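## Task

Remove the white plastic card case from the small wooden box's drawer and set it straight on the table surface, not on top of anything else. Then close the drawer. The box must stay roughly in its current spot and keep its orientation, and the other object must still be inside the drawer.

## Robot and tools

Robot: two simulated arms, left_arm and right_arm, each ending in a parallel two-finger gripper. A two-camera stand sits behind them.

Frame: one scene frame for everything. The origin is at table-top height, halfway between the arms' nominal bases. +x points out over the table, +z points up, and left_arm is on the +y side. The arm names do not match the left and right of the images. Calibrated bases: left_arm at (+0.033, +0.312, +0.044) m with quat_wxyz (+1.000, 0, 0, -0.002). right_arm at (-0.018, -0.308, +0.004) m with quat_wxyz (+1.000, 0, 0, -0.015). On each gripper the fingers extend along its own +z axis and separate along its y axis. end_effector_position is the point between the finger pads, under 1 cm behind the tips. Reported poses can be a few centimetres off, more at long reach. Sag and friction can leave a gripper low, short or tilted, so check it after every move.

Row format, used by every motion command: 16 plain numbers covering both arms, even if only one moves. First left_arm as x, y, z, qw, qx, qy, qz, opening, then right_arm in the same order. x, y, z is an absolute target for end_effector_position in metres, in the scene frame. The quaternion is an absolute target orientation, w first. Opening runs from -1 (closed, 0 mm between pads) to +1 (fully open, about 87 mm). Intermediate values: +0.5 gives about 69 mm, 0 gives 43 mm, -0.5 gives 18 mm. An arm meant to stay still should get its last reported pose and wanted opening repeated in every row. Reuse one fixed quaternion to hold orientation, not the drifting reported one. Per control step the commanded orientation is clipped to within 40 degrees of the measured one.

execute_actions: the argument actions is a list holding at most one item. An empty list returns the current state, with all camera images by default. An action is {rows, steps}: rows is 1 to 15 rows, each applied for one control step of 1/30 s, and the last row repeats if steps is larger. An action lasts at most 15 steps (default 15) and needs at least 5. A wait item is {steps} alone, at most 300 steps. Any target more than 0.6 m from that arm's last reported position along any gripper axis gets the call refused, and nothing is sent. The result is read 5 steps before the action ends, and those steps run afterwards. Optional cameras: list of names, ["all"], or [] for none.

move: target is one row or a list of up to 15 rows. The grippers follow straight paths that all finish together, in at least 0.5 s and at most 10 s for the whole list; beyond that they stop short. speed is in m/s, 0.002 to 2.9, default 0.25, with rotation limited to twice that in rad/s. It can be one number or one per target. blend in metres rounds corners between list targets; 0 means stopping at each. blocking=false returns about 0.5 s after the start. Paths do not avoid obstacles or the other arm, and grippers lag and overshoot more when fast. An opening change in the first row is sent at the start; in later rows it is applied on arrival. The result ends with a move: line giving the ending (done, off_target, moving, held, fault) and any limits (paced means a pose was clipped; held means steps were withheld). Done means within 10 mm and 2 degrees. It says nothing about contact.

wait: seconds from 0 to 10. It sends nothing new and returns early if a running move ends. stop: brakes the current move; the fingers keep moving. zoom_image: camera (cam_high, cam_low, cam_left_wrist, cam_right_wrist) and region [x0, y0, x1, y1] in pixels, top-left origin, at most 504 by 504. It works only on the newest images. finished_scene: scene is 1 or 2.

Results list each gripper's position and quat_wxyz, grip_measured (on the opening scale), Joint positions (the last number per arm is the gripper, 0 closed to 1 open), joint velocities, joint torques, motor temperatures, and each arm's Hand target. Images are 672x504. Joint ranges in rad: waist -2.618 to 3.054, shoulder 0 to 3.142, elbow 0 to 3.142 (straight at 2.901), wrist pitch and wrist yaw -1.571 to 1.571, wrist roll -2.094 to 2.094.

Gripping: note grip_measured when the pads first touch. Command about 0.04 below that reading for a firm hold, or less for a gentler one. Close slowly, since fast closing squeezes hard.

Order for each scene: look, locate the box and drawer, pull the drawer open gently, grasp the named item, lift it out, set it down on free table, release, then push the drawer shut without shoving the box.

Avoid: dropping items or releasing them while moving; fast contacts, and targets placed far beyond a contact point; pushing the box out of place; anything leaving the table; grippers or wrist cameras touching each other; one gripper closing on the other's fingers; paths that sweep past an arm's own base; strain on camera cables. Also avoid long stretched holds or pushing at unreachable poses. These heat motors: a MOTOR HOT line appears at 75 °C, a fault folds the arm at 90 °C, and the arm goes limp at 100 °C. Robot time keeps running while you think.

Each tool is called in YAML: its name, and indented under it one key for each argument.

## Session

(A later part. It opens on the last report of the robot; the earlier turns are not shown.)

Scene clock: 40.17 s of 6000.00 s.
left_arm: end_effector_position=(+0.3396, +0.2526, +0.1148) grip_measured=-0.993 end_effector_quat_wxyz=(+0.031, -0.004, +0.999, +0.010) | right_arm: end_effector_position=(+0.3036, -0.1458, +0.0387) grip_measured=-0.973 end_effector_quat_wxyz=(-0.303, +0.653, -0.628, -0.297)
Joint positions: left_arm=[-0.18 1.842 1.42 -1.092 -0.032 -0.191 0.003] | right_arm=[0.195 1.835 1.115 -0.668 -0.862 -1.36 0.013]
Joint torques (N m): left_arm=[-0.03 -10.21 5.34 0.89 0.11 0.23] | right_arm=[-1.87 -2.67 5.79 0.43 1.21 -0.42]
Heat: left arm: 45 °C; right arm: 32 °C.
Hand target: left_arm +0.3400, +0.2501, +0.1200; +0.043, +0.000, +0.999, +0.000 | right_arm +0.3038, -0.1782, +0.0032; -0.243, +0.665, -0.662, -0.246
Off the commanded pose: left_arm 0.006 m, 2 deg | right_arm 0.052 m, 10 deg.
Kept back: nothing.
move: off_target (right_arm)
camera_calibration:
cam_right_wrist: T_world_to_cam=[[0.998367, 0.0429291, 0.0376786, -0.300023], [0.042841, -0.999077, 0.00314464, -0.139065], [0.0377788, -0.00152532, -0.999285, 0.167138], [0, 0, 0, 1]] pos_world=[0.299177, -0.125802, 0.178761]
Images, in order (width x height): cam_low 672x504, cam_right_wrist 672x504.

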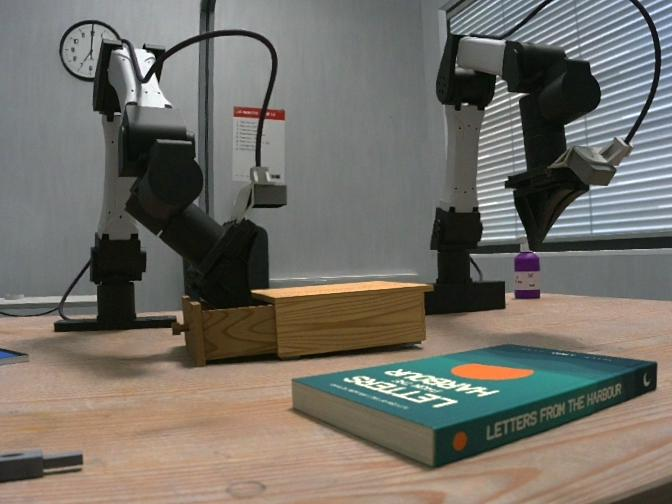

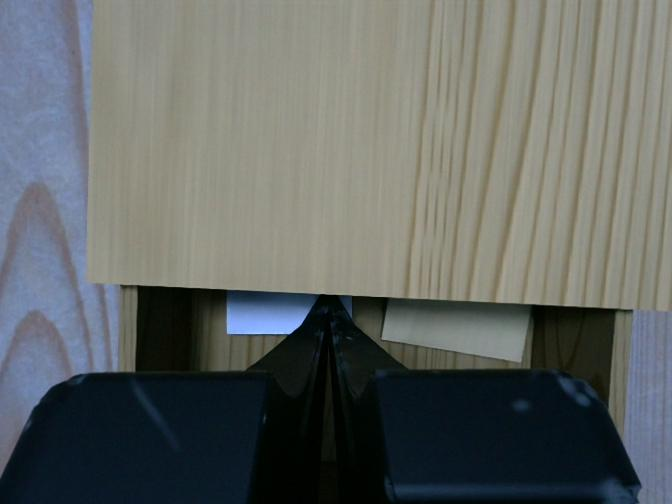

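move:
  target:
    - [0.34,0.25,0.12,0.0436,0,0.999,0,-1,0.30,-0.165,0.075,0.183,-0.683,0.683,0.183,-0.5]
    - [0.34,0.25,0.12,0.0436,0,0.999,0,-1,0.292,-0.142,0.05,0.183,-0.683,0.683,0.183,-0.5]
    - [0.34,0.25,0.12,0.0436,0,0.999,0,-1,0.292,-0.139,-0.005,0.183,-0.683,0.683,0.183,-0.5]
  speed: [0.1,0.1,0.06]
  blend: [0.01,0,0]
  cameras: ["cam_low","cam_right_wrist"]

Scene clock: 43.50 s of 6000.00 s.
left_arm: end_effector_position=(+0.3396, +0.2526, +0.1148) grip_measured=-0.993 end_effector_quat_wxyz=(+0.031, -0.004, +0.999, +0.010) | right_arm: end_effector_position=(+0.2879, -0.1454, +0.0357) grip_measured=-0.500 end_effector_quat_wxyz=(-0.188, +0.674, -0.690, -0.184)
Joint positions: left_arm=[-0.18 1.842 1.42 -1.092 -0.032 -0.191 0.003] | right_arm=[0.373 1.781 1.156 -0.738 -0.494 -1.152 0.25]
Joint torques (N m): left_arm=[-0.05 -10.21 5.37 0.89 0.12 0.22] | right_arm=[1.69 -0.58 1.29 1.75 -0.27 -0.3]
Heat: left arm: 46 °C; right arm: 32 °C.
Hand target: left_arm +0.3400, +0.2501, +0.1200; +0.043, +0.000, +0.999, +0.000 | right_arm +0.2875, -0.1414, -0.0010; -0.180, +0.683, -0.683, -0.184
Off the commanded pose: left_arm 0.006 m, 2 deg | right_arm 0.041 m, 1 deg.
Kept back: nothing.
move: off_target (right_arm)
camera_calibration:
cam_right_wrist: T_world_to_cam=[[0.999955, -0.00443468, 0.00840812, -0.290557], [-0.00702824, -0.940463, 0.339822, -0.127179], [0.00640052, -0.339866, -0.940452, 0.1225], [0, 0, 0, 1]] pos_world=[0.288866, -0.0792619, 0.160867]
Images, in order (width x height): cam_low 672x504, cam_right_wrist 672x504.

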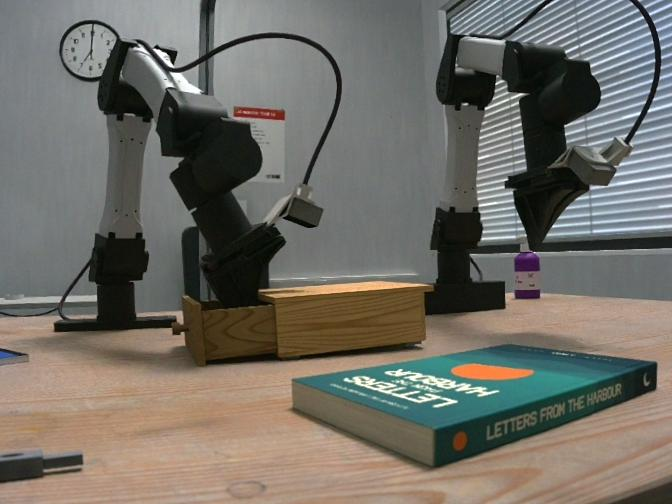

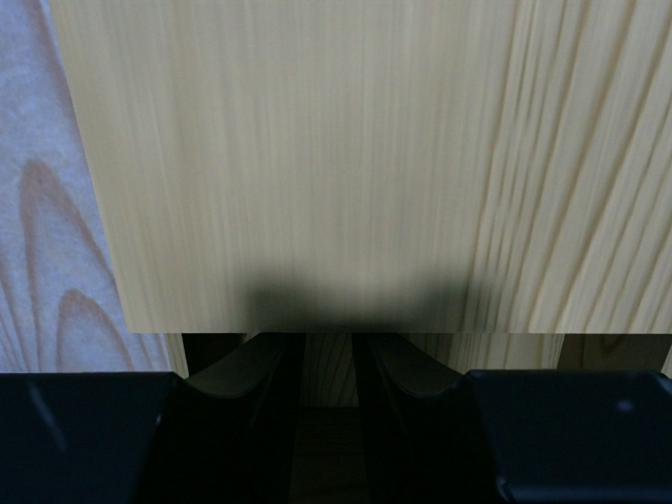

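move:
  target:
    - [0.34,0.25,0.12,0.0436,0,0.999,0,-1,0.302,-0.190,-0.005,0.183,-0.683,0.683,0.183,-0.5]
    - [0.34,0.25,0.12,0.0436,0,0.999,0,-1,0.305,-0.19,0.08,0.183,-0.683,0.683,0.183,-0.5]
    - [0.34,0.25,0.12,0.0436,0,0.999,0,-1,0.315,-0.19,0.155,0.183,-0.683,0.683,0.183,-0.3]
  speed: [0.04,0.2,0.3]
  blend: [0,0.02,0]
  cameras: ["cam_right_wrist"]

Scene clock: 47.20 s of 6000.00 s.
left_arm: end_effector_position=(+0.3396, +0.2526, +0.1148) grip_measured=-0.993 end_effector_quat_wxyz=(+0.031, -0.004, +0.999, +0.010) | right_arm: end_effector_position=(+0.3109, -0.1874, +0.1474) grip_measured=-0.300 end_effector_quat_wxyz=(-0.175, +0.680, -0.686, -0.191)
Joint positions: left_arm=[-0.18 1.842 1.42 -1.092 -0.032 -0.191 0.003] | right_arm=[0.233 1.808 1.648 -1.317 -0.516 -1.335 0.35]
Joint torques (N m): left_arm=[-0.02 -10.19 5.39 0.9 0.12 0.23] | right_arm=[-0.58 -7.46 9.84 0.22 -0.31 -0.33]
Motor temperatures (°C): left_arm=[25 47 34 28 24 26 23] | right_arm=[25 32 29 28 27 28 27]
Heat: left arm: 47 °C; right arm: 32 °C.
Hand target: left_arm +0.3400, +0.2501, +0.1200; +0.043, +0.000, +0.999, +0.000 | right_arm +0.3149, -0.1900, +0.1551; -0.183, +0.683, -0.683, -0.183
Off the commanded pose: left_arm 0.006 m, 2 deg | right_arm 0.009 m, 1 deg.
Kept back: nothing.
move: done
camera_calibration:
cam_right_wrist: T_world_to_cam=[[0.999742, 0.0169234, -0.0151258, -0.307221], [0.0211264, -0.937442, 0.347501, -0.213723], [-0.00829863, -0.347731, -0.937558, 0.215776], [0, 0, 0, 1]] pos_world=[0.313448, -0.120121, 0.271925]
Images, in order (width x height): cam_right_wrist 672x504.

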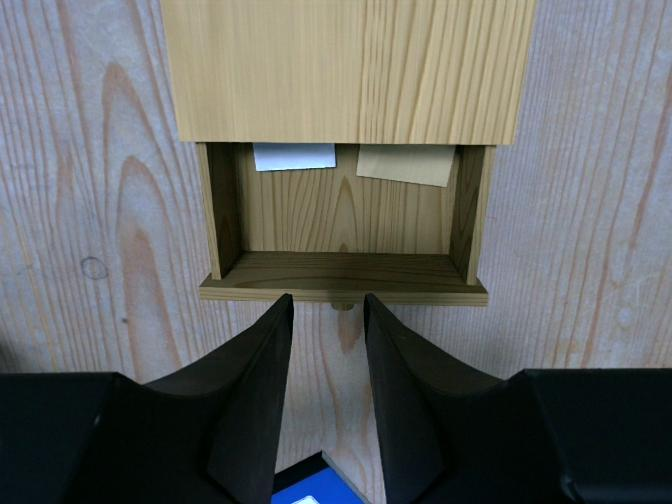

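move:
  target:
    - [0.33,0.15,0.17,0.0308,0.7064,0.7064,-0.0308,-0.5,0.32,-0.30,0.13,0.566,0.091,0.816,-0.076,-0.3]
    - [0.30,-0.165,0.13,0.0308,0.7064,0.7064,-0.0308,-0.5,0.31,-0.42,0.10,0.566,0.091,0.816,-0.076,-0.3]
  speed: [0.35,0.3]
  blend: [0.02,0]
  cameras: ["all"]

Scene clock: 52.67 s of 6000.00 s.
left_arm: end_effector_position=(+0.2937, -0.1612, +0.1328) grip_measured=-0.500 end_effector_quat_wxyz=(+0.166, +0.707, +0.684, -0.075) | right_arm: end_effector_position=(+0.3080, -0.4196, +0.0997) grip_measured=-0.300 end_effector_quat_wxyz=(+0.560, +0.098, +0.819, -0.077)
Joint positions: left_arm=[-1.085 2.668 2.844 -1.385 0.048 0.505 0.25] | right_arm=[-0.353 1.147 0.37 0.405 -0.118 -0.064 0.35]
Joint torques (N m): left_arm=[0.42 -11.88 8.14 1.46 -0.04 0.06] | right_arm=[-0.66 -1.94 7.69 2.05 -0.14 -0.26]
Heat: left arm: 47 °C; right arm: 32 °C.
Hand target: left_arm +0.2996, -0.1642, +0.1298; +0.174, +0.701, +0.688, -0.072 | right_arm +0.3099, -0.4200, +0.1002; +0.566, +0.091, +0.816, -0.076
Off the commanded pose: left_arm 0.008 m, 16 deg | right_arm 0.002 m, 1 deg.
elbow stopped short (left arm): the move would have taken joint 3 (elbow) straighter than the controller allows.
Kept back: nothing.
move: off_target (left_arm)
camera_calibration:
cam_left_wrist: T_world_to_cam=[[-0.989462, 0.00806154, -0.144568, 0.309191], [-0.0631461, 0.87447, 0.480953, 0.120383], [0.130297, 0.485013, -0.864745, 0.29943], [0, 0, 0, 1]] pos_world=[0.27452, -0.252991, 0.245732]
cam_right_wrist: T_world_to_cam=[[-0.238462, -0.970511, 0.0352773, -0.339065], [-0.923722, 0.215453, -0.31673, 0.426195], [0.299789, -0.108115, -0.947859, 0.0968907], [0, 0, 0, 1]] pos_world=[0.283785, -0.410415, 0.238789]

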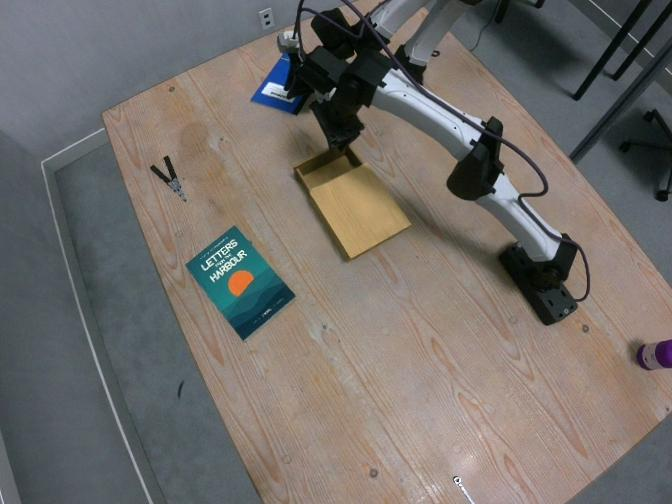

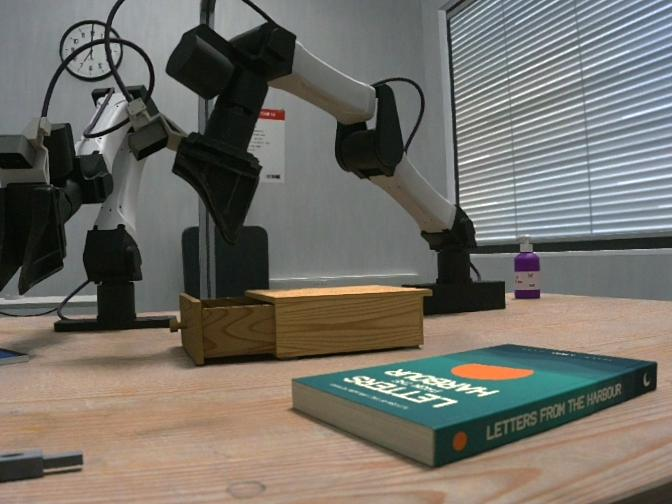

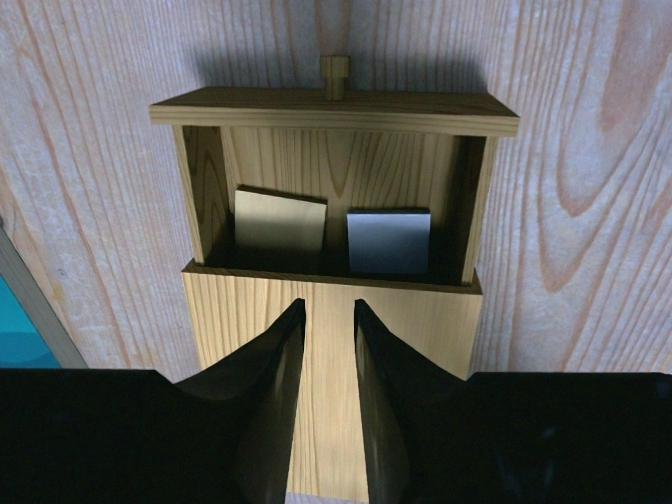

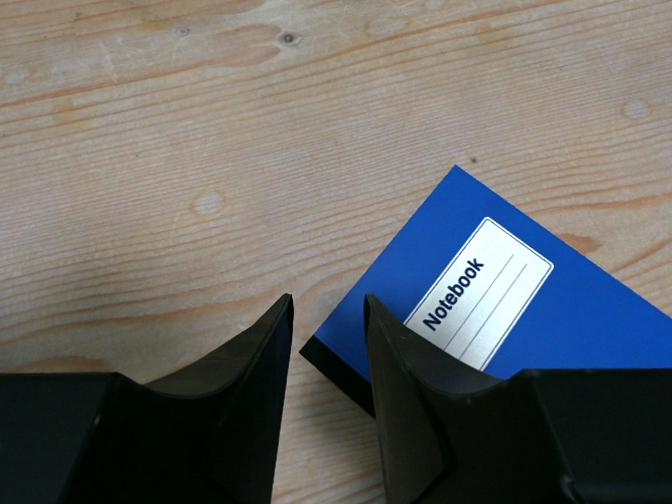

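move:
  target:
    - [0.337,-0.175,0.08,0.0308,0.7064,0.7064,-0.0308,-1,0.31,-0.42,0.10,0.566,0.091,0.816,-0.076,-0.3]
    - [0.337,-0.175,0.032,0.0308,0.7064,0.7064,-0.0308,-1,0.31,-0.42,0.10,0.566,0.091,0.816,-0.076,-0.3]
  speed: [0.2,0.06]
  cameras: ["cam_low","cam_left_wrist"]

zoom_image:
  camera: "cam_low"
  region: [150, 200, 400, 390]

Scene clock: 57.60 s of 6000.00 s.
left_arm: end_effector_position=(+0.3318, -0.1715, +0.0370) grip_measured=-0.993 end_effector_quat_wxyz=(+0.155, +0.702, +0.692, -0.064) | right_arm: end_effector_position=(+0.3084, -0.4192, +0.1000) grip_measured=-0.300 end_effector_quat_wxyz=(+0.561, +0.097, +0.819, -0.076)
Joint positions: left_arm=[-1.036 2.864 2.844 -1.217 0.048 0.536 0.004] | right_arm=[-0.353 1.148 0.37 0.407 -0.121 -0.064 0.35]
Joint torques (N m): left_arm=[0.36 -12.53 8.55 1.4 0.03 0.21] | right_arm=[-0.46 -1.85 7.65 2.07 -0.2 -0.24]
Heat: left arm: 50 °C; right arm: 32 °C.
Hand target: left_arm +0.3365, -0.1742, +0.0320; +0.162, +0.702, +0.691, -0.063 | right_arm +0.3099, -0.4200, +0.1000; +0.566, +0.091, +0.816, -0.076
Off the commanded pose: left_arm 0.008 m, 15 deg | right_arm 0.002 m, 1 deg.
elbow stopped short (left arm): the move would have taken joint 3 (elbow) straighter than the controller allows.
Kept back: nothing.
move: off_target (left_arm)
camera_calibration:
cam_left_wrist: T_world_to_cam=[[-0.989921, -0.00759657, -0.141415, 0.330471], [-0.078785, 0.859314, 0.505344, 0.179577], [0.117681, 0.511392, -0.851252, 0.224762], [0, 0, 0, 1]] pos_world=[0.314838, -0.266744, 0.147314]
Images, in order (width x height): cam_low 672x504, cam_left_wrist 672x504.

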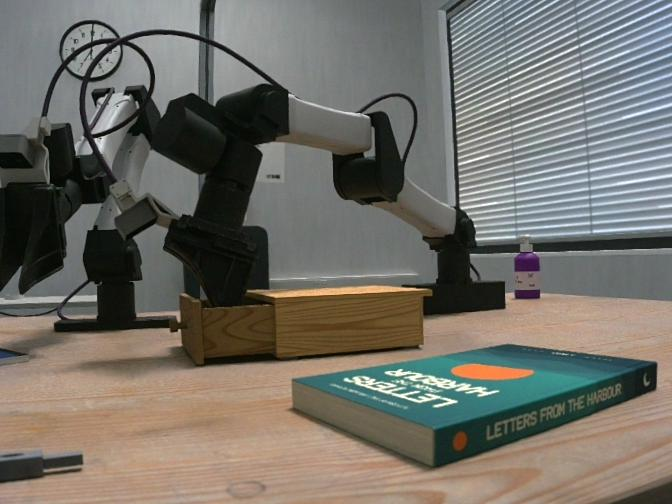

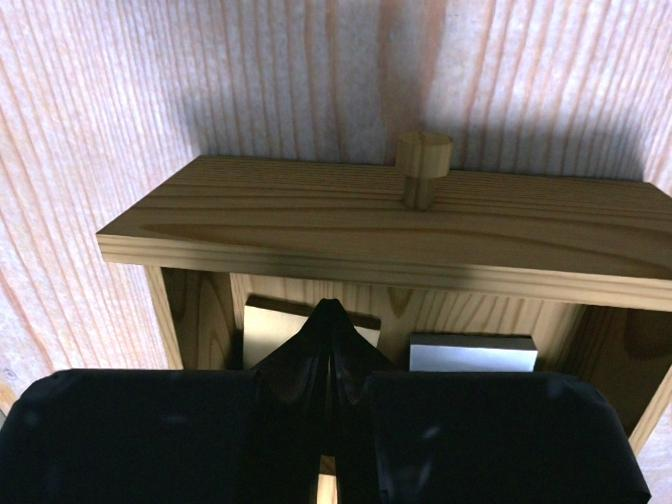

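Scaled by 2.016 from the camera's 672x504 image, which has a finer 960x720 frame.

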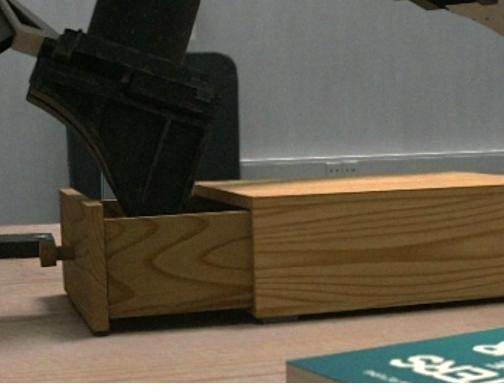

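move:
  target:
    - [0.30,-0.16,0.07,0.0308,0.7064,0.7064,-0.0308,-0.7,0.31,-0.42,0.10,0.566,0.091,0.816,-0.076,-0.3]
    - [0.283,-0.140,0.065,0.0308,0.7064,0.7064,-0.0308,-0.7,0.31,-0.42,0.10,0.566,0.091,0.816,-0.076,-0.3]
    - [0.283,-0.138,0.018,0.0308,0.7064,0.7064,-0.0308,-0.7,0.31,-0.42,0.10,0.566,0.091,0.816,-0.076,-0.3]
  speed: [0.2,0.1,0.06]
  blend: [0.01,0,0]
  cameras: ["cam_low","cam_left_wrist"]

Scene clock: 60.33 s of 6000.00 s.
left_arm: end_effector_position=(+0.2843, -0.1416, +0.0272) grip_measured=-0.700 end_effector_quat_wxyz=(+0.057, +0.708, +0.703, -0.043) | right_arm: end_effector_position=(+0.3084, -0.4192, +0.1000) grip_measured=-0.300 end_effector_quat_wxyz=(+0.561, +0.097, +0.819, -0.076)
Joint positions: left_arm=[-1.083 2.877 2.851 -1.409 0.048 0.488 0.15] | right_arm=[-0.353 1.148 0.37 0.407 -0.121 -0.064 0.35]
Joint torques (N m): left_arm=[-0.09 -12.05 7.62 0.71 -0.02 0.08] | right_arm=[-0.61 -1.72 7.58 2.05 -0.16 -0.25]
Motor temperatures (°C): left_arm=[25 53 37 28 24 26 23] | right_arm=[25 31 30 31 27 28 27]
Heat: left arm: 53 °C; right arm: 31 °C.
Hand target: left_arm +0.2827, -0.1375, +0.0180; +0.046, +0.707, +0.705, -0.035 | right_arm +0.3099, -0.4200, +0.1000; +0.566, +0.091, +0.816, -0.076
Off the commanded pose: left_arm 0.010 m, 3 deg | right_arm 0.002 m, 1 deg.
elbow stopped short (left arm): the move would have taken joint 3 (elbow) straighter than the controller allows.
Kept back: nothing.
move: off_target (left_arm)
camera_calibration:
cam_left_wrist: T_world_to_cam=[[-0.999404, 0.00704423, -0.0337938, 0.284119], [-0.0165992, 0.760285, 0.649378, 0.119385], [0.0302673, 0.649552, -0.759715, 0.248609], [0, 0, 0, 1]] pos_world=[0.278406, -0.254253, 0.120947]
Images, in order (width x height): cam_low 672x504, cam_left_wrist 672x504.

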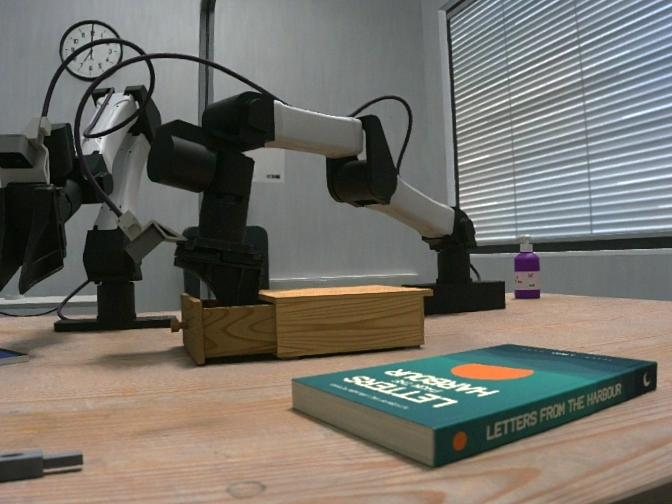

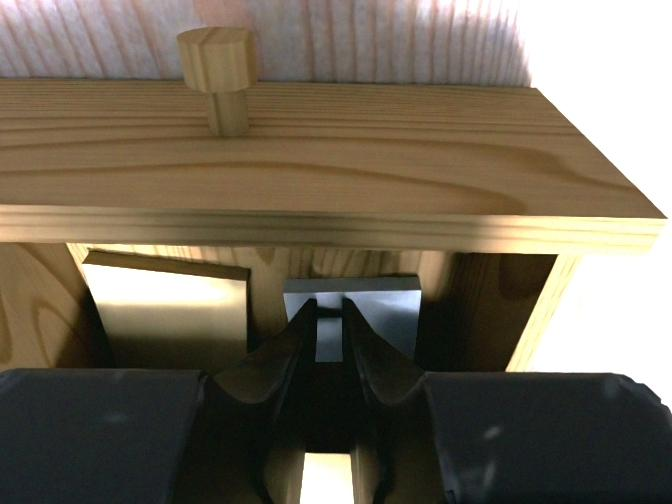

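move:
  target:
    - [0.280,-0.138,0.004,0.0308,0.7064,0.7064,-0.0308,-0.7,0.31,-0.42,0.10,0.566,0.091,0.816,-0.076,-0.3]
    - [0.282,-0.173,0.004,0.0308,0.7064,0.7064,-0.0308,-0.7,0.31,-0.42,0.10,0.566,0.091,0.816,-0.076,-0.3]
    - [0.282,-0.168,0.06,0.0308,0.7064,0.7064,-0.0308,-0.7,0.31,-0.42,0.10,0.566,0.091,0.816,-0.076,-0.3]
    - [0.285,-0.15,0.11,0.0308,0.7064,0.7064,-0.0308,0.3,0.31,-0.42,0.10,0.566,0.091,0.816,-0.076,-0.3]
  speed: [0.06,0.04,0.15,0.2]
  blend: [0,0,0.01,0]
  cameras: ["cam_low","cam_left_wrist"]

Scene clock: 64.40 s of 6000.00 s.
left_arm: end_effector_position=(+0.2839, -0.1499, +0.0995) grip_measured=+0.300 end_effector_quat_wxyz=(+0.116, +0.703, +0.699, -0.055) | right_arm: end_effector_position=(+0.3084, -0.4192, +0.1000) grip_measured=-0.300 end_effector_quat_wxyz=(+0.561, +0.097, +0.819, -0.076)
Joint positions: left_arm=[-1.094 2.737 2.858 -1.438 0.034 0.473 0.65] | right_arm=[-0.353 1.148 0.37 0.407 -0.121 -0.064 0.35]
Joint torques (N m): left_arm=[0.25 -14.94 6.9 1.01 0.09 0.22] | right_arm=[-0.53 -1.76 7.75 2.08 -0.2 -0.23]
Motor temperatures (°C): left_arm=[25 55 37 28 24 26 23] | right_arm=[25 31 30 31 27 28 27]
Heat: left arm: 55 °C; right arm: 31 °C.
Hand target: left_arm +0.2847, -0.1493, +0.1097; +0.122, +0.704, +0.697, -0.058 | right_arm +0.3099, -0.4200, +0.1000; +0.566, +0.091, +0.816, -0.076
Off the commanded pose: left_arm 0.011 m, 10 deg | right_arm 0.002 m, 1 deg.
elbow stopped short (left arm): the move would have taken joint 3 (elbow) straighter than the controller allows.
Kept back: nothing.
move: off_target (left_arm); target 4's new opening was sent with left_arm's hand 0.010 m and 10 deg from that target
camera_calibration:
cam_left_wrist: T_world_to_cam=[[-0.995117, -0.0051268, -0.0985695, 0.289607], [-0.0604456, 0.821134, 0.567525, 0.108443], [0.0780292, 0.570712, -0.817435, 0.289352], [0, 0, 0, 1]] pos_world=[0.27217, -0.252698, 0.203529]
Images, in order (width x height): cam_low 672x504, cam_left_wrist 672x504.

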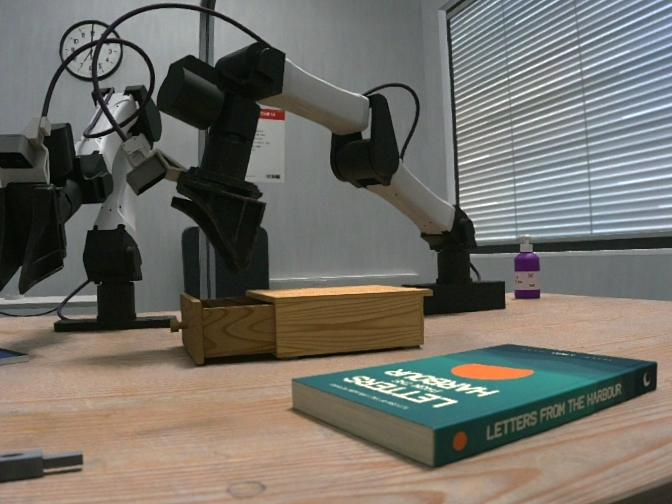

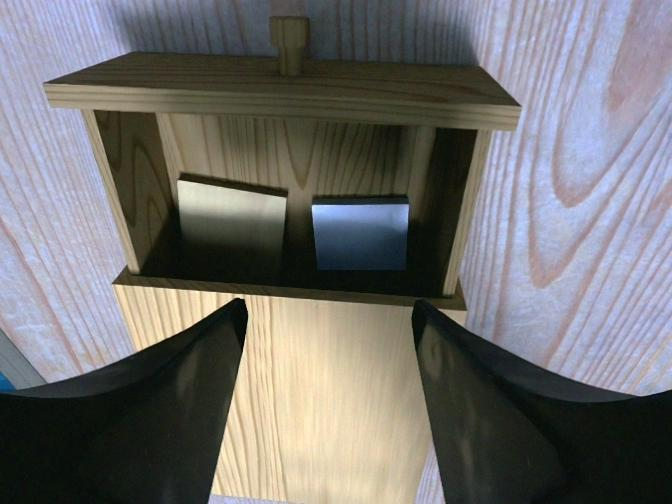

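move:
  target:
    - [0.332,-0.188,0.085,0.0308,0.7064,0.7064,-0.0308,-1,0.31,-0.42,0.10,0.566,0.091,0.816,-0.076,-0.3]
    - [0.332,-0.188,0.022,0.0308,0.7064,0.7064,-0.0308,-1,0.31,-0.42,0.10,0.566,0.091,0.816,-0.076,-0.3]
    - [0.330,-0.130,0.024,0.0308,0.7064,0.7064,-0.0308,-1,0.31,-0.42,0.10,0.566,0.091,0.816,-0.076,-0.3]
  speed: [0.2,0.08,0.05]
  blend: [0.01,0,0]
  cameras: ["cam_low","cam_left_wrist"]

Scene clock: 69.90 s of 6000.00 s.
left_arm: end_effector_position=(+0.3300, -0.1385, +0.0231) grip_measured=-0.993 end_effector_quat_wxyz=(+0.096, +0.706, +0.701, -0.043) | right_arm: end_effector_position=(+0.3084, -0.4192, +0.1000) grip_measured=-0.300 end_effector_quat_wxyz=(+0.561, +0.097, +0.819, -0.076)
Joint positions: left_arm=[-1.012 2.89 2.858 -1.331 0.04 0.557 0.004] | right_arm=[-0.353 1.148 0.37 0.407 -0.121 -0.064 0.35]
Joint torques (N m): left_arm=[1.01 -14.15 7.06 0.6 0.12 0.23] | right_arm=[-0.64 -1.72 7.51 2.05 -0.16 -0.25]
Motor temperatures (°C): left_arm=[25 57 37 28 24 26 23] | right_arm=[25 31 30 32 27 28 27]
Heat: left arm: 57 °C; right arm: 32 °C.
Hand target: left_arm +0.3297, -0.1296, +0.0238; +0.081, +0.706, +0.702, -0.042 | right_arm +0.3099, -0.4200, +0.1000; +0.566, +0.091, +0.816, -0.076
Off the commanded pose: left_arm 0.009 m, 8 deg | right_arm 0.002 m, 1 deg.
elbow stopped short (left arm): the move would have taken joint 3 (elbow) straighter than the controller allows.
Kept back: nothing.
move: off_target (left_arm)
camera_calibration:
cam_left_wrist: T_world_to_cam=[[-0.996081, -0.000257178, -0.0884413, 0.328796], [-0.0538405, 0.795108, 0.604074, 0.138644], [0.070165, 0.606468, -0.792006, 0.223709], [0, 0, 0, 1]] pos_world=[0.319276, -0.245824, 0.122507]
Images, in order (width x height): cam_low 672x504, cam_left_wrist 672x504.

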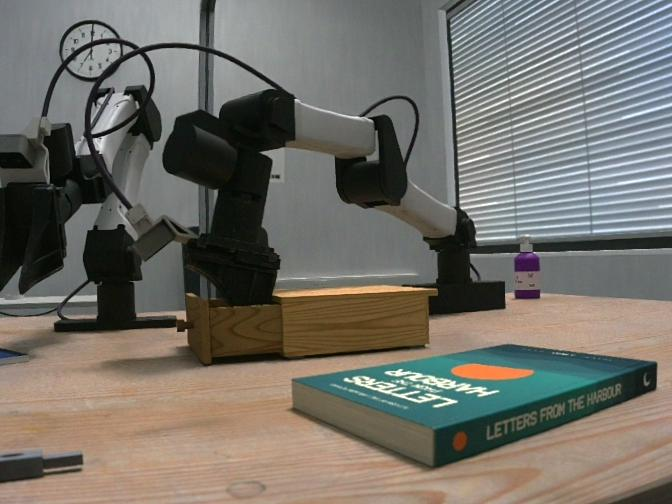

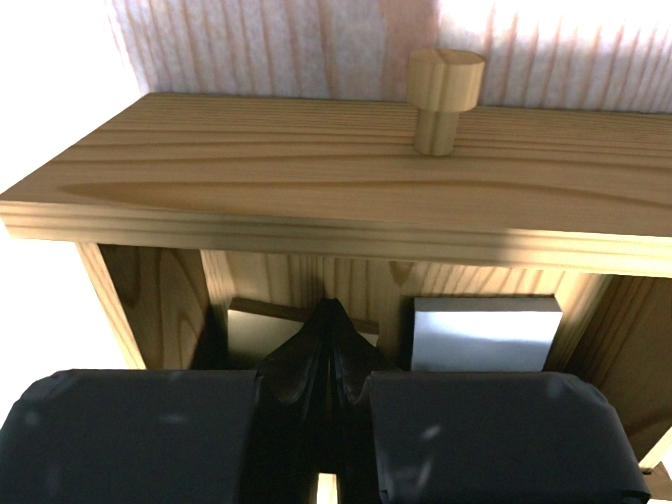

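move:
  target:
    - [0.31,-0.155,0.07,0.0308,0.7064,0.7064,-0.0308,-0.7,0.31,-0.42,0.10,0.566,0.091,0.816,-0.076,-0.3]
    - [0.280,-0.137,0.06,0.0308,0.7064,0.7064,-0.0308,-0.7,0.31,-0.42,0.10,0.566,0.091,0.816,-0.076,-0.3]
    - [0.280,-0.135,-0.02,0.0308,0.7064,0.7064,-0.0308,-0.7,0.31,-0.42,0.10,0.566,0.091,0.816,-0.076,-0.3]
    - [0.284,-0.172,-0.02,0.0308,0.7064,0.7064,-0.0308,-0.7,0.31,-0.42,0.10,0.566,0.091,0.816,-0.076,-0.3]
  speed: [0.15,0.1,0.07,0.04]
  blend: [0.01,0.005,0,0]
  cameras: ["cam_low","cam_left_wrist"]

Scene clock: 73.73 s of 6000.00 s.
left_arm: end_effector_position=(+0.2867, -0.1670, +0.0162) grip_measured=-0.700 end_effector_quat_wxyz=(+0.099, +0.705, +0.700, -0.048) | right_arm: end_effector_position=(+0.3084, -0.4192, +0.1000) grip_measured=-0.300 end_effector_quat_wxyz=(+0.561, +0.097, +0.819, -0.076)
Joint positions: left_arm=[-1.105 2.913 2.877 -1.316 0.029 0.466 0.15] | right_arm=[-0.353 1.148 0.37 0.407 -0.121 -0.064 0.35]
Joint torques (N m): left_arm=[-0.46 -9.26 5.63 1.62 0.14 0.09] | right_arm=[-0.42 -1.81 7.51 2.04 -0.19 -0.25]
Motor temperatures (°C): left_arm=[25 58 37 28 24 26 23] | right_arm=[25 30 31 33 27 28 27]
Heat: left arm: 58 °C; right arm: 33 °C.
Hand target: left_arm +0.2825, -0.1691, -0.0191; +0.085, +0.706, +0.701, -0.048 | right_arm +0.3099, -0.4200, +0.1000; +0.566, +0.091, +0.816, -0.076
Off the commanded pose: left_arm 0.037 m, 8 deg | right_arm 0.002 m, 1 deg.
elbow stopped short (left arm): the move would have taken joint 3 (elbow) straighter than the controller allows.
elbow read too straight (left arm): the controller reads joint 3 (elbow) straighter than it allows; while it does, the hand can move without a command.
Kept back: nothing.
move: off_target (left_arm)
camera_calibration:
cam_left_wrist: T_world_to_cam=[[-0.996408, 0.0000822419, -0.084679, 0.2851], [-0.0505602, 0.801603, 0.595714, 0.163381], [0.067928, 0.597856, -0.79872, 0.237892], [0, 0, 0, 1]] pos_world=[0.276177, -0.273215, 0.116823]
Images, in order (width x height): cam_low 672x504, cam_left_wrist 672x504.

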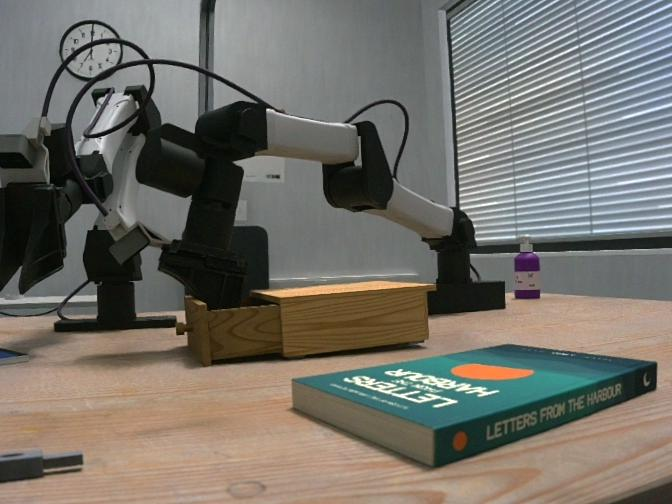

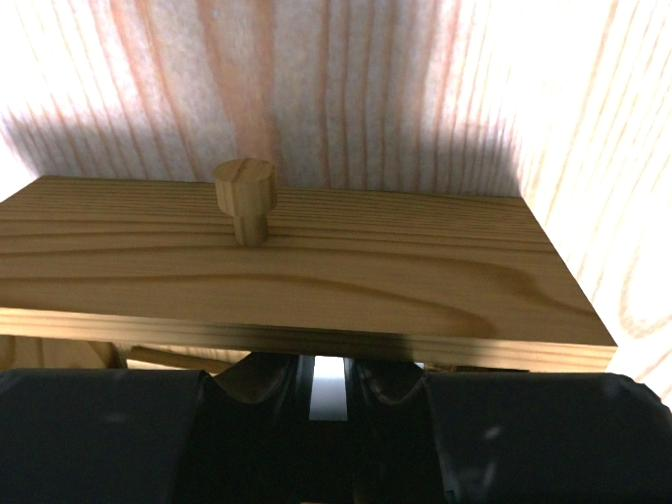

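move:
  target:
    - [0.284,-0.162,0.05,0.0308,0.7064,0.7064,-0.0308,-0.7,0.31,-0.42,0.10,0.566,0.091,0.816,-0.076,-0.3]
    - [0.288,-0.15,0.105,0.0308,0.7064,0.7064,-0.0308,0.3,0.31,-0.42,0.10,0.566,0.091,0.816,-0.076,-0.3]
  speed: [0.15,0.2]
  blend: [0.01,0]
  cameras: ["cam_high","cam_left_wrist"]

zoom_image:
  camera: "cam_left_wrist"
  region: [50, 50, 550, 320]

Scene clock: 75.80 s of 6000.00 s.
left_arm: end_effector_position=(+0.2875, -0.1521, +0.0978) grip_measured=+0.300 end_effector_quat_wxyz=(+0.121, +0.704, +0.698, -0.054) | right_arm: end_effector_position=(+0.3084, -0.4192, +0.1000) grip_measured=-0.300 end_effector_quat_wxyz=(+0.561, +0.097, +0.819, -0.076)
Joint positions: left_arm=[-1.092 2.748 2.872 -1.43 0.029 0.478 0.65] | right_arm=[-0.353 1.148 0.37 0.407 -0.121 -0.064 0.35]
Joint torques (N m): left_arm=[0.51 -15.02 5.71 1.02 0.12 0.22] | right_arm=[-0.54 -1.76 7.62 2.07 -0.21 -0.27]
Motor temperatures (°C): left_arm=[25 59 37 28 24 26 23] | right_arm=[25 30 31 33 27 28 27]
Heat: left arm: 59 °C; right arm: 33 °C.
Hand target: left_arm +0.2876, -0.1494, +0.1046; +0.121, +0.705, +0.697, -0.057 | right_arm +0.3099, -0.4200, +0.1000; +0.566, +0.091, +0.816, -0.076
Off the commanded pose: left_arm 0.007 m, 11 deg | right_arm 0.002 m, 1 deg.
elbow stopped short (left arm): the move would have taken joint 3 (elbow) straighter than the controller allows.
elbow read too straight (left arm): the controller reads joint 3 (elbow) straighter than it allows; while it does, the hand can move without a command.
Kept back: nothing.
move: off_target (left_arm); target 2's new opening was sent with left_arm's hand 0.008 m and 11 deg from that target
camera_calibration:
cam_left_wrist: T_world_to_cam=[[-0.994109, -0.00457014, -0.108286, 0.293703], [-0.0649468, 0.824979, 0.561419, 0.113893], [0.086768, 0.565145, -0.820416, 0.285899], [0, 0, 0, 1]] pos_world=[0.274563, -0.254192, 0.202418]
Images, in order (width x height): cam_high 672x504, cam_left_wrist 672x504.

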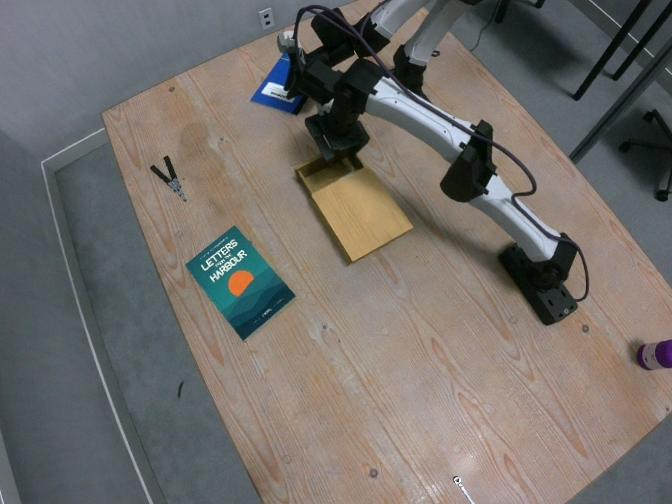

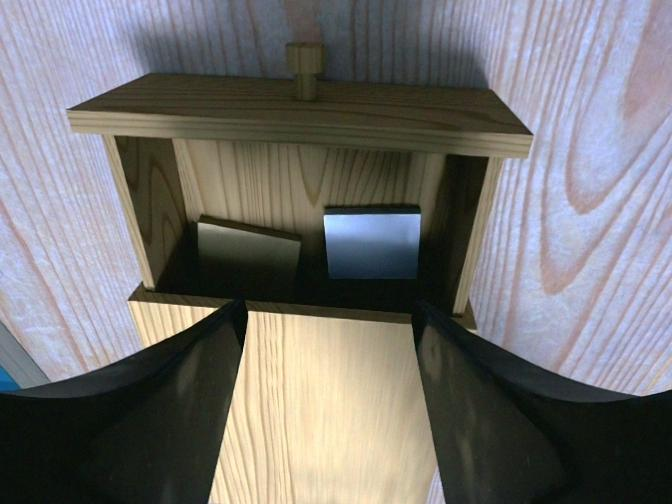

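Scaled by 1.008 from the camera's 672x504 image, which has a finer 960x720 frame.

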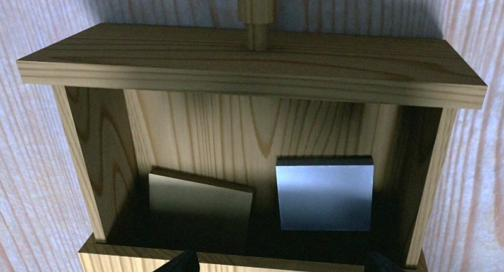

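move:
  target:
    - [0.275,-0.139,0.055,0.0308,0.7064,0.7064,-0.0308,-0.5,0.31,-0.42,0.10,0.566,0.091,0.816,-0.076,-0.3]
    - [0.275,-0.137,-0.02,0.0308,0.7064,0.7064,-0.0308,-0.5,0.31,-0.42,0.10,0.566,0.091,0.816,-0.076,-0.3]
    - [0.278,-0.180,-0.02,0.0308,0.7064,0.7064,-0.0308,-0.5,0.31,-0.42,0.10,0.566,0.091,0.816,-0.076,-0.3]
    - [0.278,-0.17,0.055,0.0308,0.7064,0.7064,-0.0308,-0.5,0.31,-0.42,0.10,0.566,0.091,0.816,-0.076,-0.3]
    - [0.277,-0.143,0.055,0.0308,0.7064,0.7064,-0.0308,-0.5,0.31,-0.42,0.10,0.566,0.091,0.816,-0.076,-0.3]
    - [0.277,-0.141,-0.025,0.0308,0.7064,0.7064,-0.0308,-0.5,0.31,-0.42,0.10,0.566,0.091,0.816,-0.076,-0.3]
    - [0.280,-0.185,-0.025,0.0308,0.7064,0.7064,-0.0308,-0.5,0.31,-0.42,0.10,0.566,0.091,0.816,-0.076,-0.3]
  speed: [0.3,0.12,0.06,0.2,0.2,0.12,0.06]
  blend: [0.005,0,0,0.01,0.005,0,0]
  cameras: ["cam_low","cam_left_wrist"]

move:
  target:
    - [0.284,-0.165,0.05,0.0308,0.7064,0.7064,-0.0308,-0.5,0.31,-0.42,0.10,0.566,0.091,0.816,-0.076,-0.3]
    - [0.288,-0.15,0.105,0.0308,0.7064,0.7064,-0.0308,0.3,0.31,-0.42,0.10,0.566,0.091,0.816,-0.076,-0.3]
  speed: [0.15,0.2]
  blend: [0.01,0]
  cameras: ["cam_high","cam_left_wrist"]

Scene clock: 81.67 s of 6000.00 s.
left_arm: end_effector_position=(+0.2841, -0.1784, +0.0163) grip_measured=-0.500 end_effector_quat_wxyz=(+0.116, +0.704, +0.698, -0.053) | right_arm: end_effector_position=(+0.3084, -0.4192, +0.1000) grip_measured=-0.300 end_effector_quat_wxyz=(+0.561, +0.097, +0.819, -0.076)
Joint positions: left_arm=[-1.119 2.917 2.882 -1.282 0.024 0.452 0.25] | right_arm=[-0.353 1.148 0.37 0.407 -0.121 -0.064 0.35]
Joint torques (N m): left_arm=[-0.65 -8.94 5.09 1.81 0.15 0.06] | right_arm=[-0.58 -1.72 7.56 2.03 -0.22 -0.26]
Motor temperatures (°C): left_arm=[25 60 37 28 24 26 23] | right_arm=[25 30 31 34 27 28 27]
Heat: left arm: 60 °C; right arm: 34 °C.
Hand target: left_arm +0.2783, -0.1812, -0.0238; +0.101, +0.706, +0.699, -0.054 | right_arm +0.3099, -0.4200, +0.1000; +0.566, +0.091, +0.816, -0.076
Off the commanded pose: left_arm 0.042 m, 10 deg | right_arm 0.002 m, 1 deg.
elbow stopped short (left arm): the move would have taken joint 3 (elbow) straighter than the controller allows.
elbow read too straight (left arm): the controller reads joint 3 (elbow) straighter than it allows; while it does, the hand can move without a command.
Kept back: nothing.
move: off_target (left_arm)
camera_calibration:
cam_left_wrist: T_world_to_cam=[[-0.994817, -0.00281357, -0.101646, 0.281855], [-0.060506, 0.819773, 0.569483, 0.178919], [0.0817247, 0.572681, -0.815694, 0.236809], [0, 0, 0, 1]] pos_world=[0.271866, -0.281496, 0.119922]
Images, in order (width x height): cam_low 672x504, cam_left_wrist 672x504.

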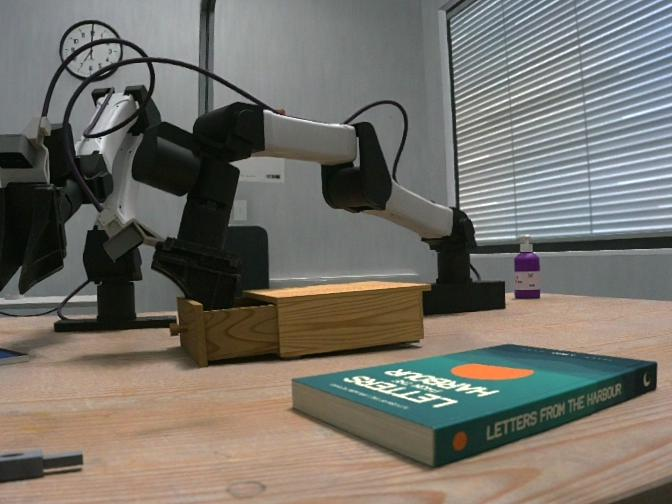

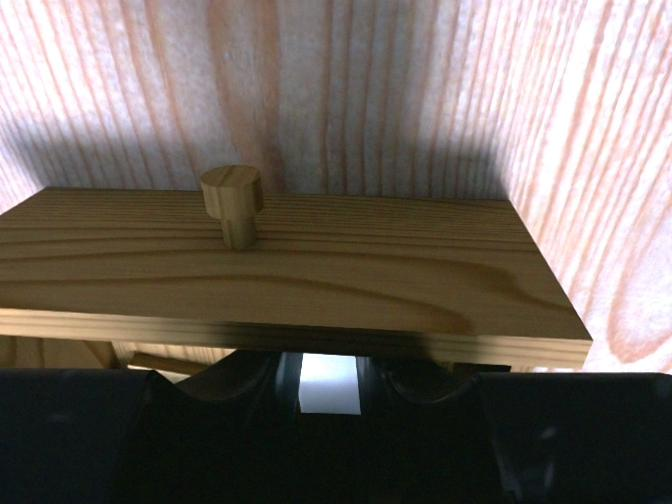

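Scene clock: 83.53 s of 6000.00 s.
left_arm: end_effector_position=(+0.2897, -0.1509, +0.0979) grip_measured=+0.300 end_effector_quat_wxyz=(+0.122, +0.702, +0.699, -0.051) | right_arm: end_effector_position=(+0.3084, -0.4192, +0.1000) grip_measured=-0.300 end_effector_quat_wxyz=(+0.561, +0.097, +0.819, -0.076)
Joint positions: left_arm=[-1.089 2.748 2.872 -1.43 0.024 0.479 0.65] | right_arm=[-0.353 1.148 0.37 0.407 -0.121 -0.064 0.35]
Joint torques (N m): left_arm=[0.14 -15.06 5.74 1.03 0.16 0.22] | right_arm=[-0.5 -1.85 7.71 2.06 -0.21 -0.27]
Motor temperatures (°C): left_arm=[25 61 37 28 24 26 23] | right_arm=[25 30 31 34 27 28 27]
Heat: left arm: 61 °C; right arm: 34 °C.
Hand target: left_arm +0.2876, -0.1494, +0.1046; +0.121, +0.705, +0.697, -0.057 | right_arm +0.3099, -0.4200, +0.1000; +0.566, +0.091, +0.816, -0.076
Off the commanded pose: left_arm 0.007 m, 11 deg | right_arm 0.002 m, 1 deg.
elbow stopped short (left arm): the move would have taken joint 3 (elbow) straighter than the controller allows.
elbow read too straight (left arm): the controller reads joint 3 (elbow) straighter than it allows; while it does, the hand can move without a command.
Kept back: nothing.
move: off_target (left_arm); target 2's new opening was sent with left_arm's hand 0.007 m and 11 deg from that target
camera_calibration:
cam_left_wrist: T_world_to_cam=[[-0.993602, -0.00822022, -0.11264, 0.295688], [-0.0706326, 0.823463, 0.562957, 0.114214], [0.0881275, 0.567311, -0.818775, 0.284816], [0, 0, 0, 1]] pos_world=[0.276764, -0.2532, 0.202209]
Images, in order (width x height): cam_high 672x504, cam_left_wrist 672x504.

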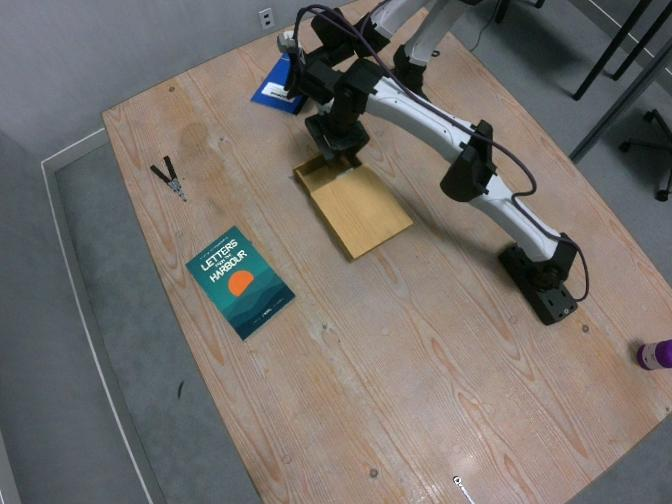

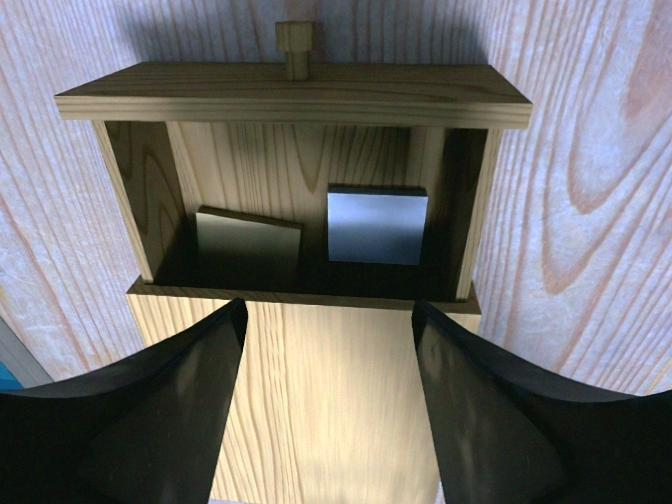

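move:
  target:
    - [0.270,-0.147,0.05,0.0308,0.7064,0.7064,-0.0308,-0.5,0.31,-0.42,0.10,0.566,0.091,0.816,-0.076,-0.3]
    - [0.270,-0.147,-0.02,0.0308,0.7064,0.7064,-0.0308,-0.5,0.31,-0.42,0.10,0.566,0.091,0.816,-0.076,-0.3]
    - [0.312,-0.165,-0.02,0.0308,0.7064,0.7064,-0.0308,-0.5,0.31,-0.42,0.10,0.566,0.091,0.816,-0.076,-0.3]
    - [0.31,-0.165,0.05,0.0308,0.7064,0.7064,-0.0308,-0.5,0.31,-0.42,0.10,0.566,0.091,0.816,-0.076,-0.3]
    - [0.288,-0.15,0.105,0.0308,0.7064,0.7064,-0.0308,0.3,0.31,-0.42,0.10,0.566,0.091,0.816,-0.076,-0.3]
  speed: [0.3,0.12,0.06,0.2,0.2]
  blend: [0.005,0,0,0.01,0]
  cameras: ["cam_left_wrist"]

Scene clock: 88.33 s of 6000.00 s.
left_arm: end_effector_position=(+0.2885, -0.1518, +0.0970) grip_measured=+0.300 end_effector_quat_wxyz=(+0.118, +0.706, +0.695, -0.064) | right_arm: end_effector_position=(+0.3084, -0.4192, +0.1000) grip_measured=-0.300 end_effector_quat_wxyz=(+0.561, +0.097, +0.819, -0.076)
Joint positions: left_arm=[-1.083 2.749 2.873 -1.43 0.053 0.492 0.65] | right_arm=[-0.353 1.148 0.37 0.407 -0.121 -0.064 0.35]
Joint torques (N m): left_arm=[-0.24 -15.21 5.67 1.01 -0.05 0.06] | right_arm=[-0.72 -1.89 7.64 2.07 -0.19 -0.24]
Motor temperatures (°C): left_arm=[25 62 37 28 24 26 23] | right_arm=[25 30 31 34 27 28 27]
Heat: left arm: 62 °C; right arm: 34 °C.
Hand target: left_arm +0.2877, -0.1494, +0.1047; +0.121, +0.704, +0.697, -0.058 | right_arm +0.3099, -0.4200, +0.1000; +0.566, +0.091, +0.816, -0.076
Off the commanded pose: left_arm 0.008 m, 11 deg | right_arm 0.002 m, 1 deg.
elbow stopped short (left arm): the move would have taken joint 3 (elbow) straighter than the controller allows.
elbow read too straight (left arm): the controller reads joint 3 (elbow) straighter than it allows; while it does, the hand can move without a command.
Kept back: nothing.
move: off_target (left_arm); target 5's new opening was sent with left_arm's hand 0.008 m and 11 deg from that target
camera_calibration:
cam_left_wrist: T_world_to_cam=[[-0.995821, 0.00514822, -0.0911832, 0.29499], [-0.0465475, 0.830391, 0.555234, 0.110322], [0.0785761, 0.557158, -0.826681, 0.286703], [0, 0, 0, 1]] pos_world=[0.276364, -0.252868, 0.202656]
Images, in order (width x height): cam_left_wrist 672x504.

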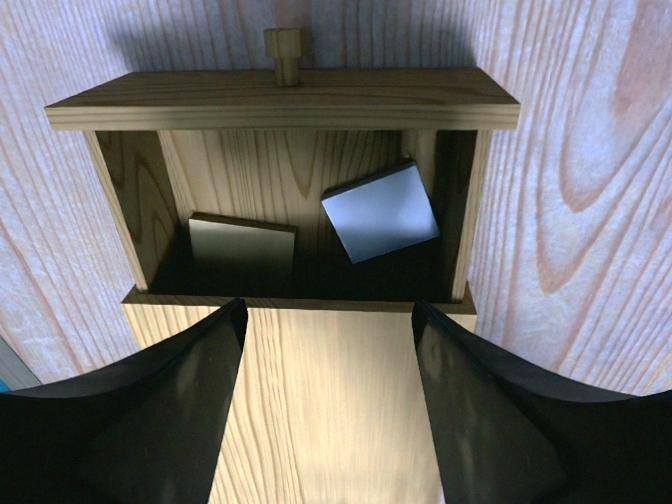

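move:
  target:
    - [0.270,-0.153,0.05,0.0308,0.7064,0.7064,-0.0308,-0.4,0.31,-0.42,0.10,0.566,0.091,0.816,-0.076,-0.3]
    - [0.270,-0.153,-0.02,0.0308,0.7064,0.7064,-0.0308,-0.4,0.31,-0.42,0.10,0.566,0.091,0.816,-0.076,-0.3]
    - [0.317,-0.158,-0.02,0.0308,0.7064,0.7064,-0.0308,-0.4,0.31,-0.42,0.10,0.566,0.091,0.816,-0.076,-0.3]
    - [0.31,-0.160,0.05,0.0308,0.7064,0.7064,-0.0308,-0.4,0.31,-0.42,0.10,0.566,0.091,0.816,-0.076,-0.3]
    - [0.288,-0.15,0.105,0.0308,0.7064,0.7064,-0.0308,0.3,0.31,-0.42,0.10,0.566,0.091,0.816,-0.076,-0.3]
  speed: [0.3,0.12,0.06,0.2,0.2]
  blend: [0.005,0,0,0.01,0]
  cameras: ["cam_left_wrist"]

Scene clock: 93.03 s of 6000.00 s.
left_arm: end_effector_position=(+0.2869, -0.1527, +0.0973) grip_measured=+0.300 end_effector_quat_wxyz=(+0.118, +0.707, +0.694, -0.064) | right_arm: end_effector_position=(+0.3084, -0.4192, +0.1000) grip_measured=-0.300 end_effector_quat_wxyz=(+0.561, +0.097, +0.819, -0.076)
Joint positions: left_arm=[-1.087 2.748 2.872 -1.43 0.053 0.492 0.65] | right_arm=[-0.353 1.148 0.37 0.407 -0.121 -0.064 0.35]
Joint torques (N m): left_arm=[0.03 -15.09 5.7 1.03 -0.07 0.06] | right_arm=[-0.51 -1.69 7.46 2.06 -0.19 -0.26]
Motor temperatures (°C): left_arm=[25 63 37 29 24 26 23] | right_arm=[25 30 31 35 27 28 27]
Heat: left arm: 63 °C; right arm: 35 °C.
Hand target: left_arm +0.2876, -0.1494, +0.1047; +0.121, +0.704, +0.697, -0.058 | right_arm +0.3099, -0.4200, +0.1000; +0.566, +0.091, +0.816, -0.076
Off the commanded pose: left_arm 0.008 m, 11 deg | right_arm 0.002 m, 1 deg.
elbow stopped short (left arm): the move would have taken joint 3 (elbow) straighter than the controller allows.
elbow read too straight (left arm): the controller reads joint 3 (elbow) straighter than it allows; while it does, the hand can move without a command.
Kept back: nothing.
move: off_target (left_arm); target 5's new opening was sent with left_arm's hand 0.008 m and 11 deg from that target
camera_calibration:
cam_left_wrist: T_world_to_cam=[[-0.995779, 0.00851561, -0.0913853, 0.293911], [-0.0438237, 0.830738, 0.554936, 0.110123], [0.0806429, 0.556598, -0.826859, 0.286878], [0, 0, 0, 1]] pos_world=[0.274361, -0.253662, 0.202956]
Images, in order (width x height): cam_left_wrist 672x504.

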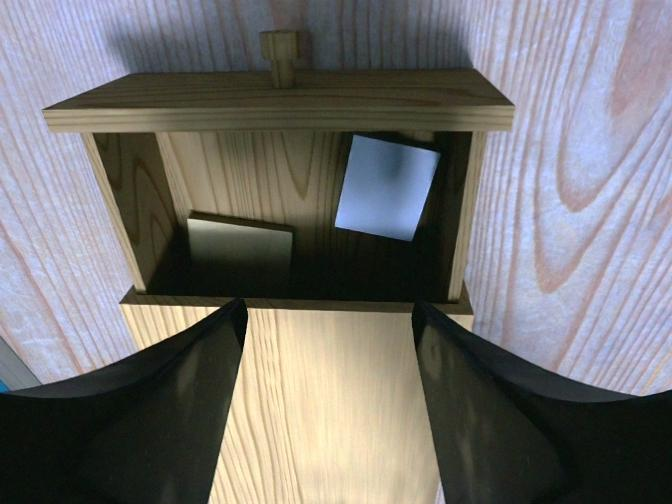

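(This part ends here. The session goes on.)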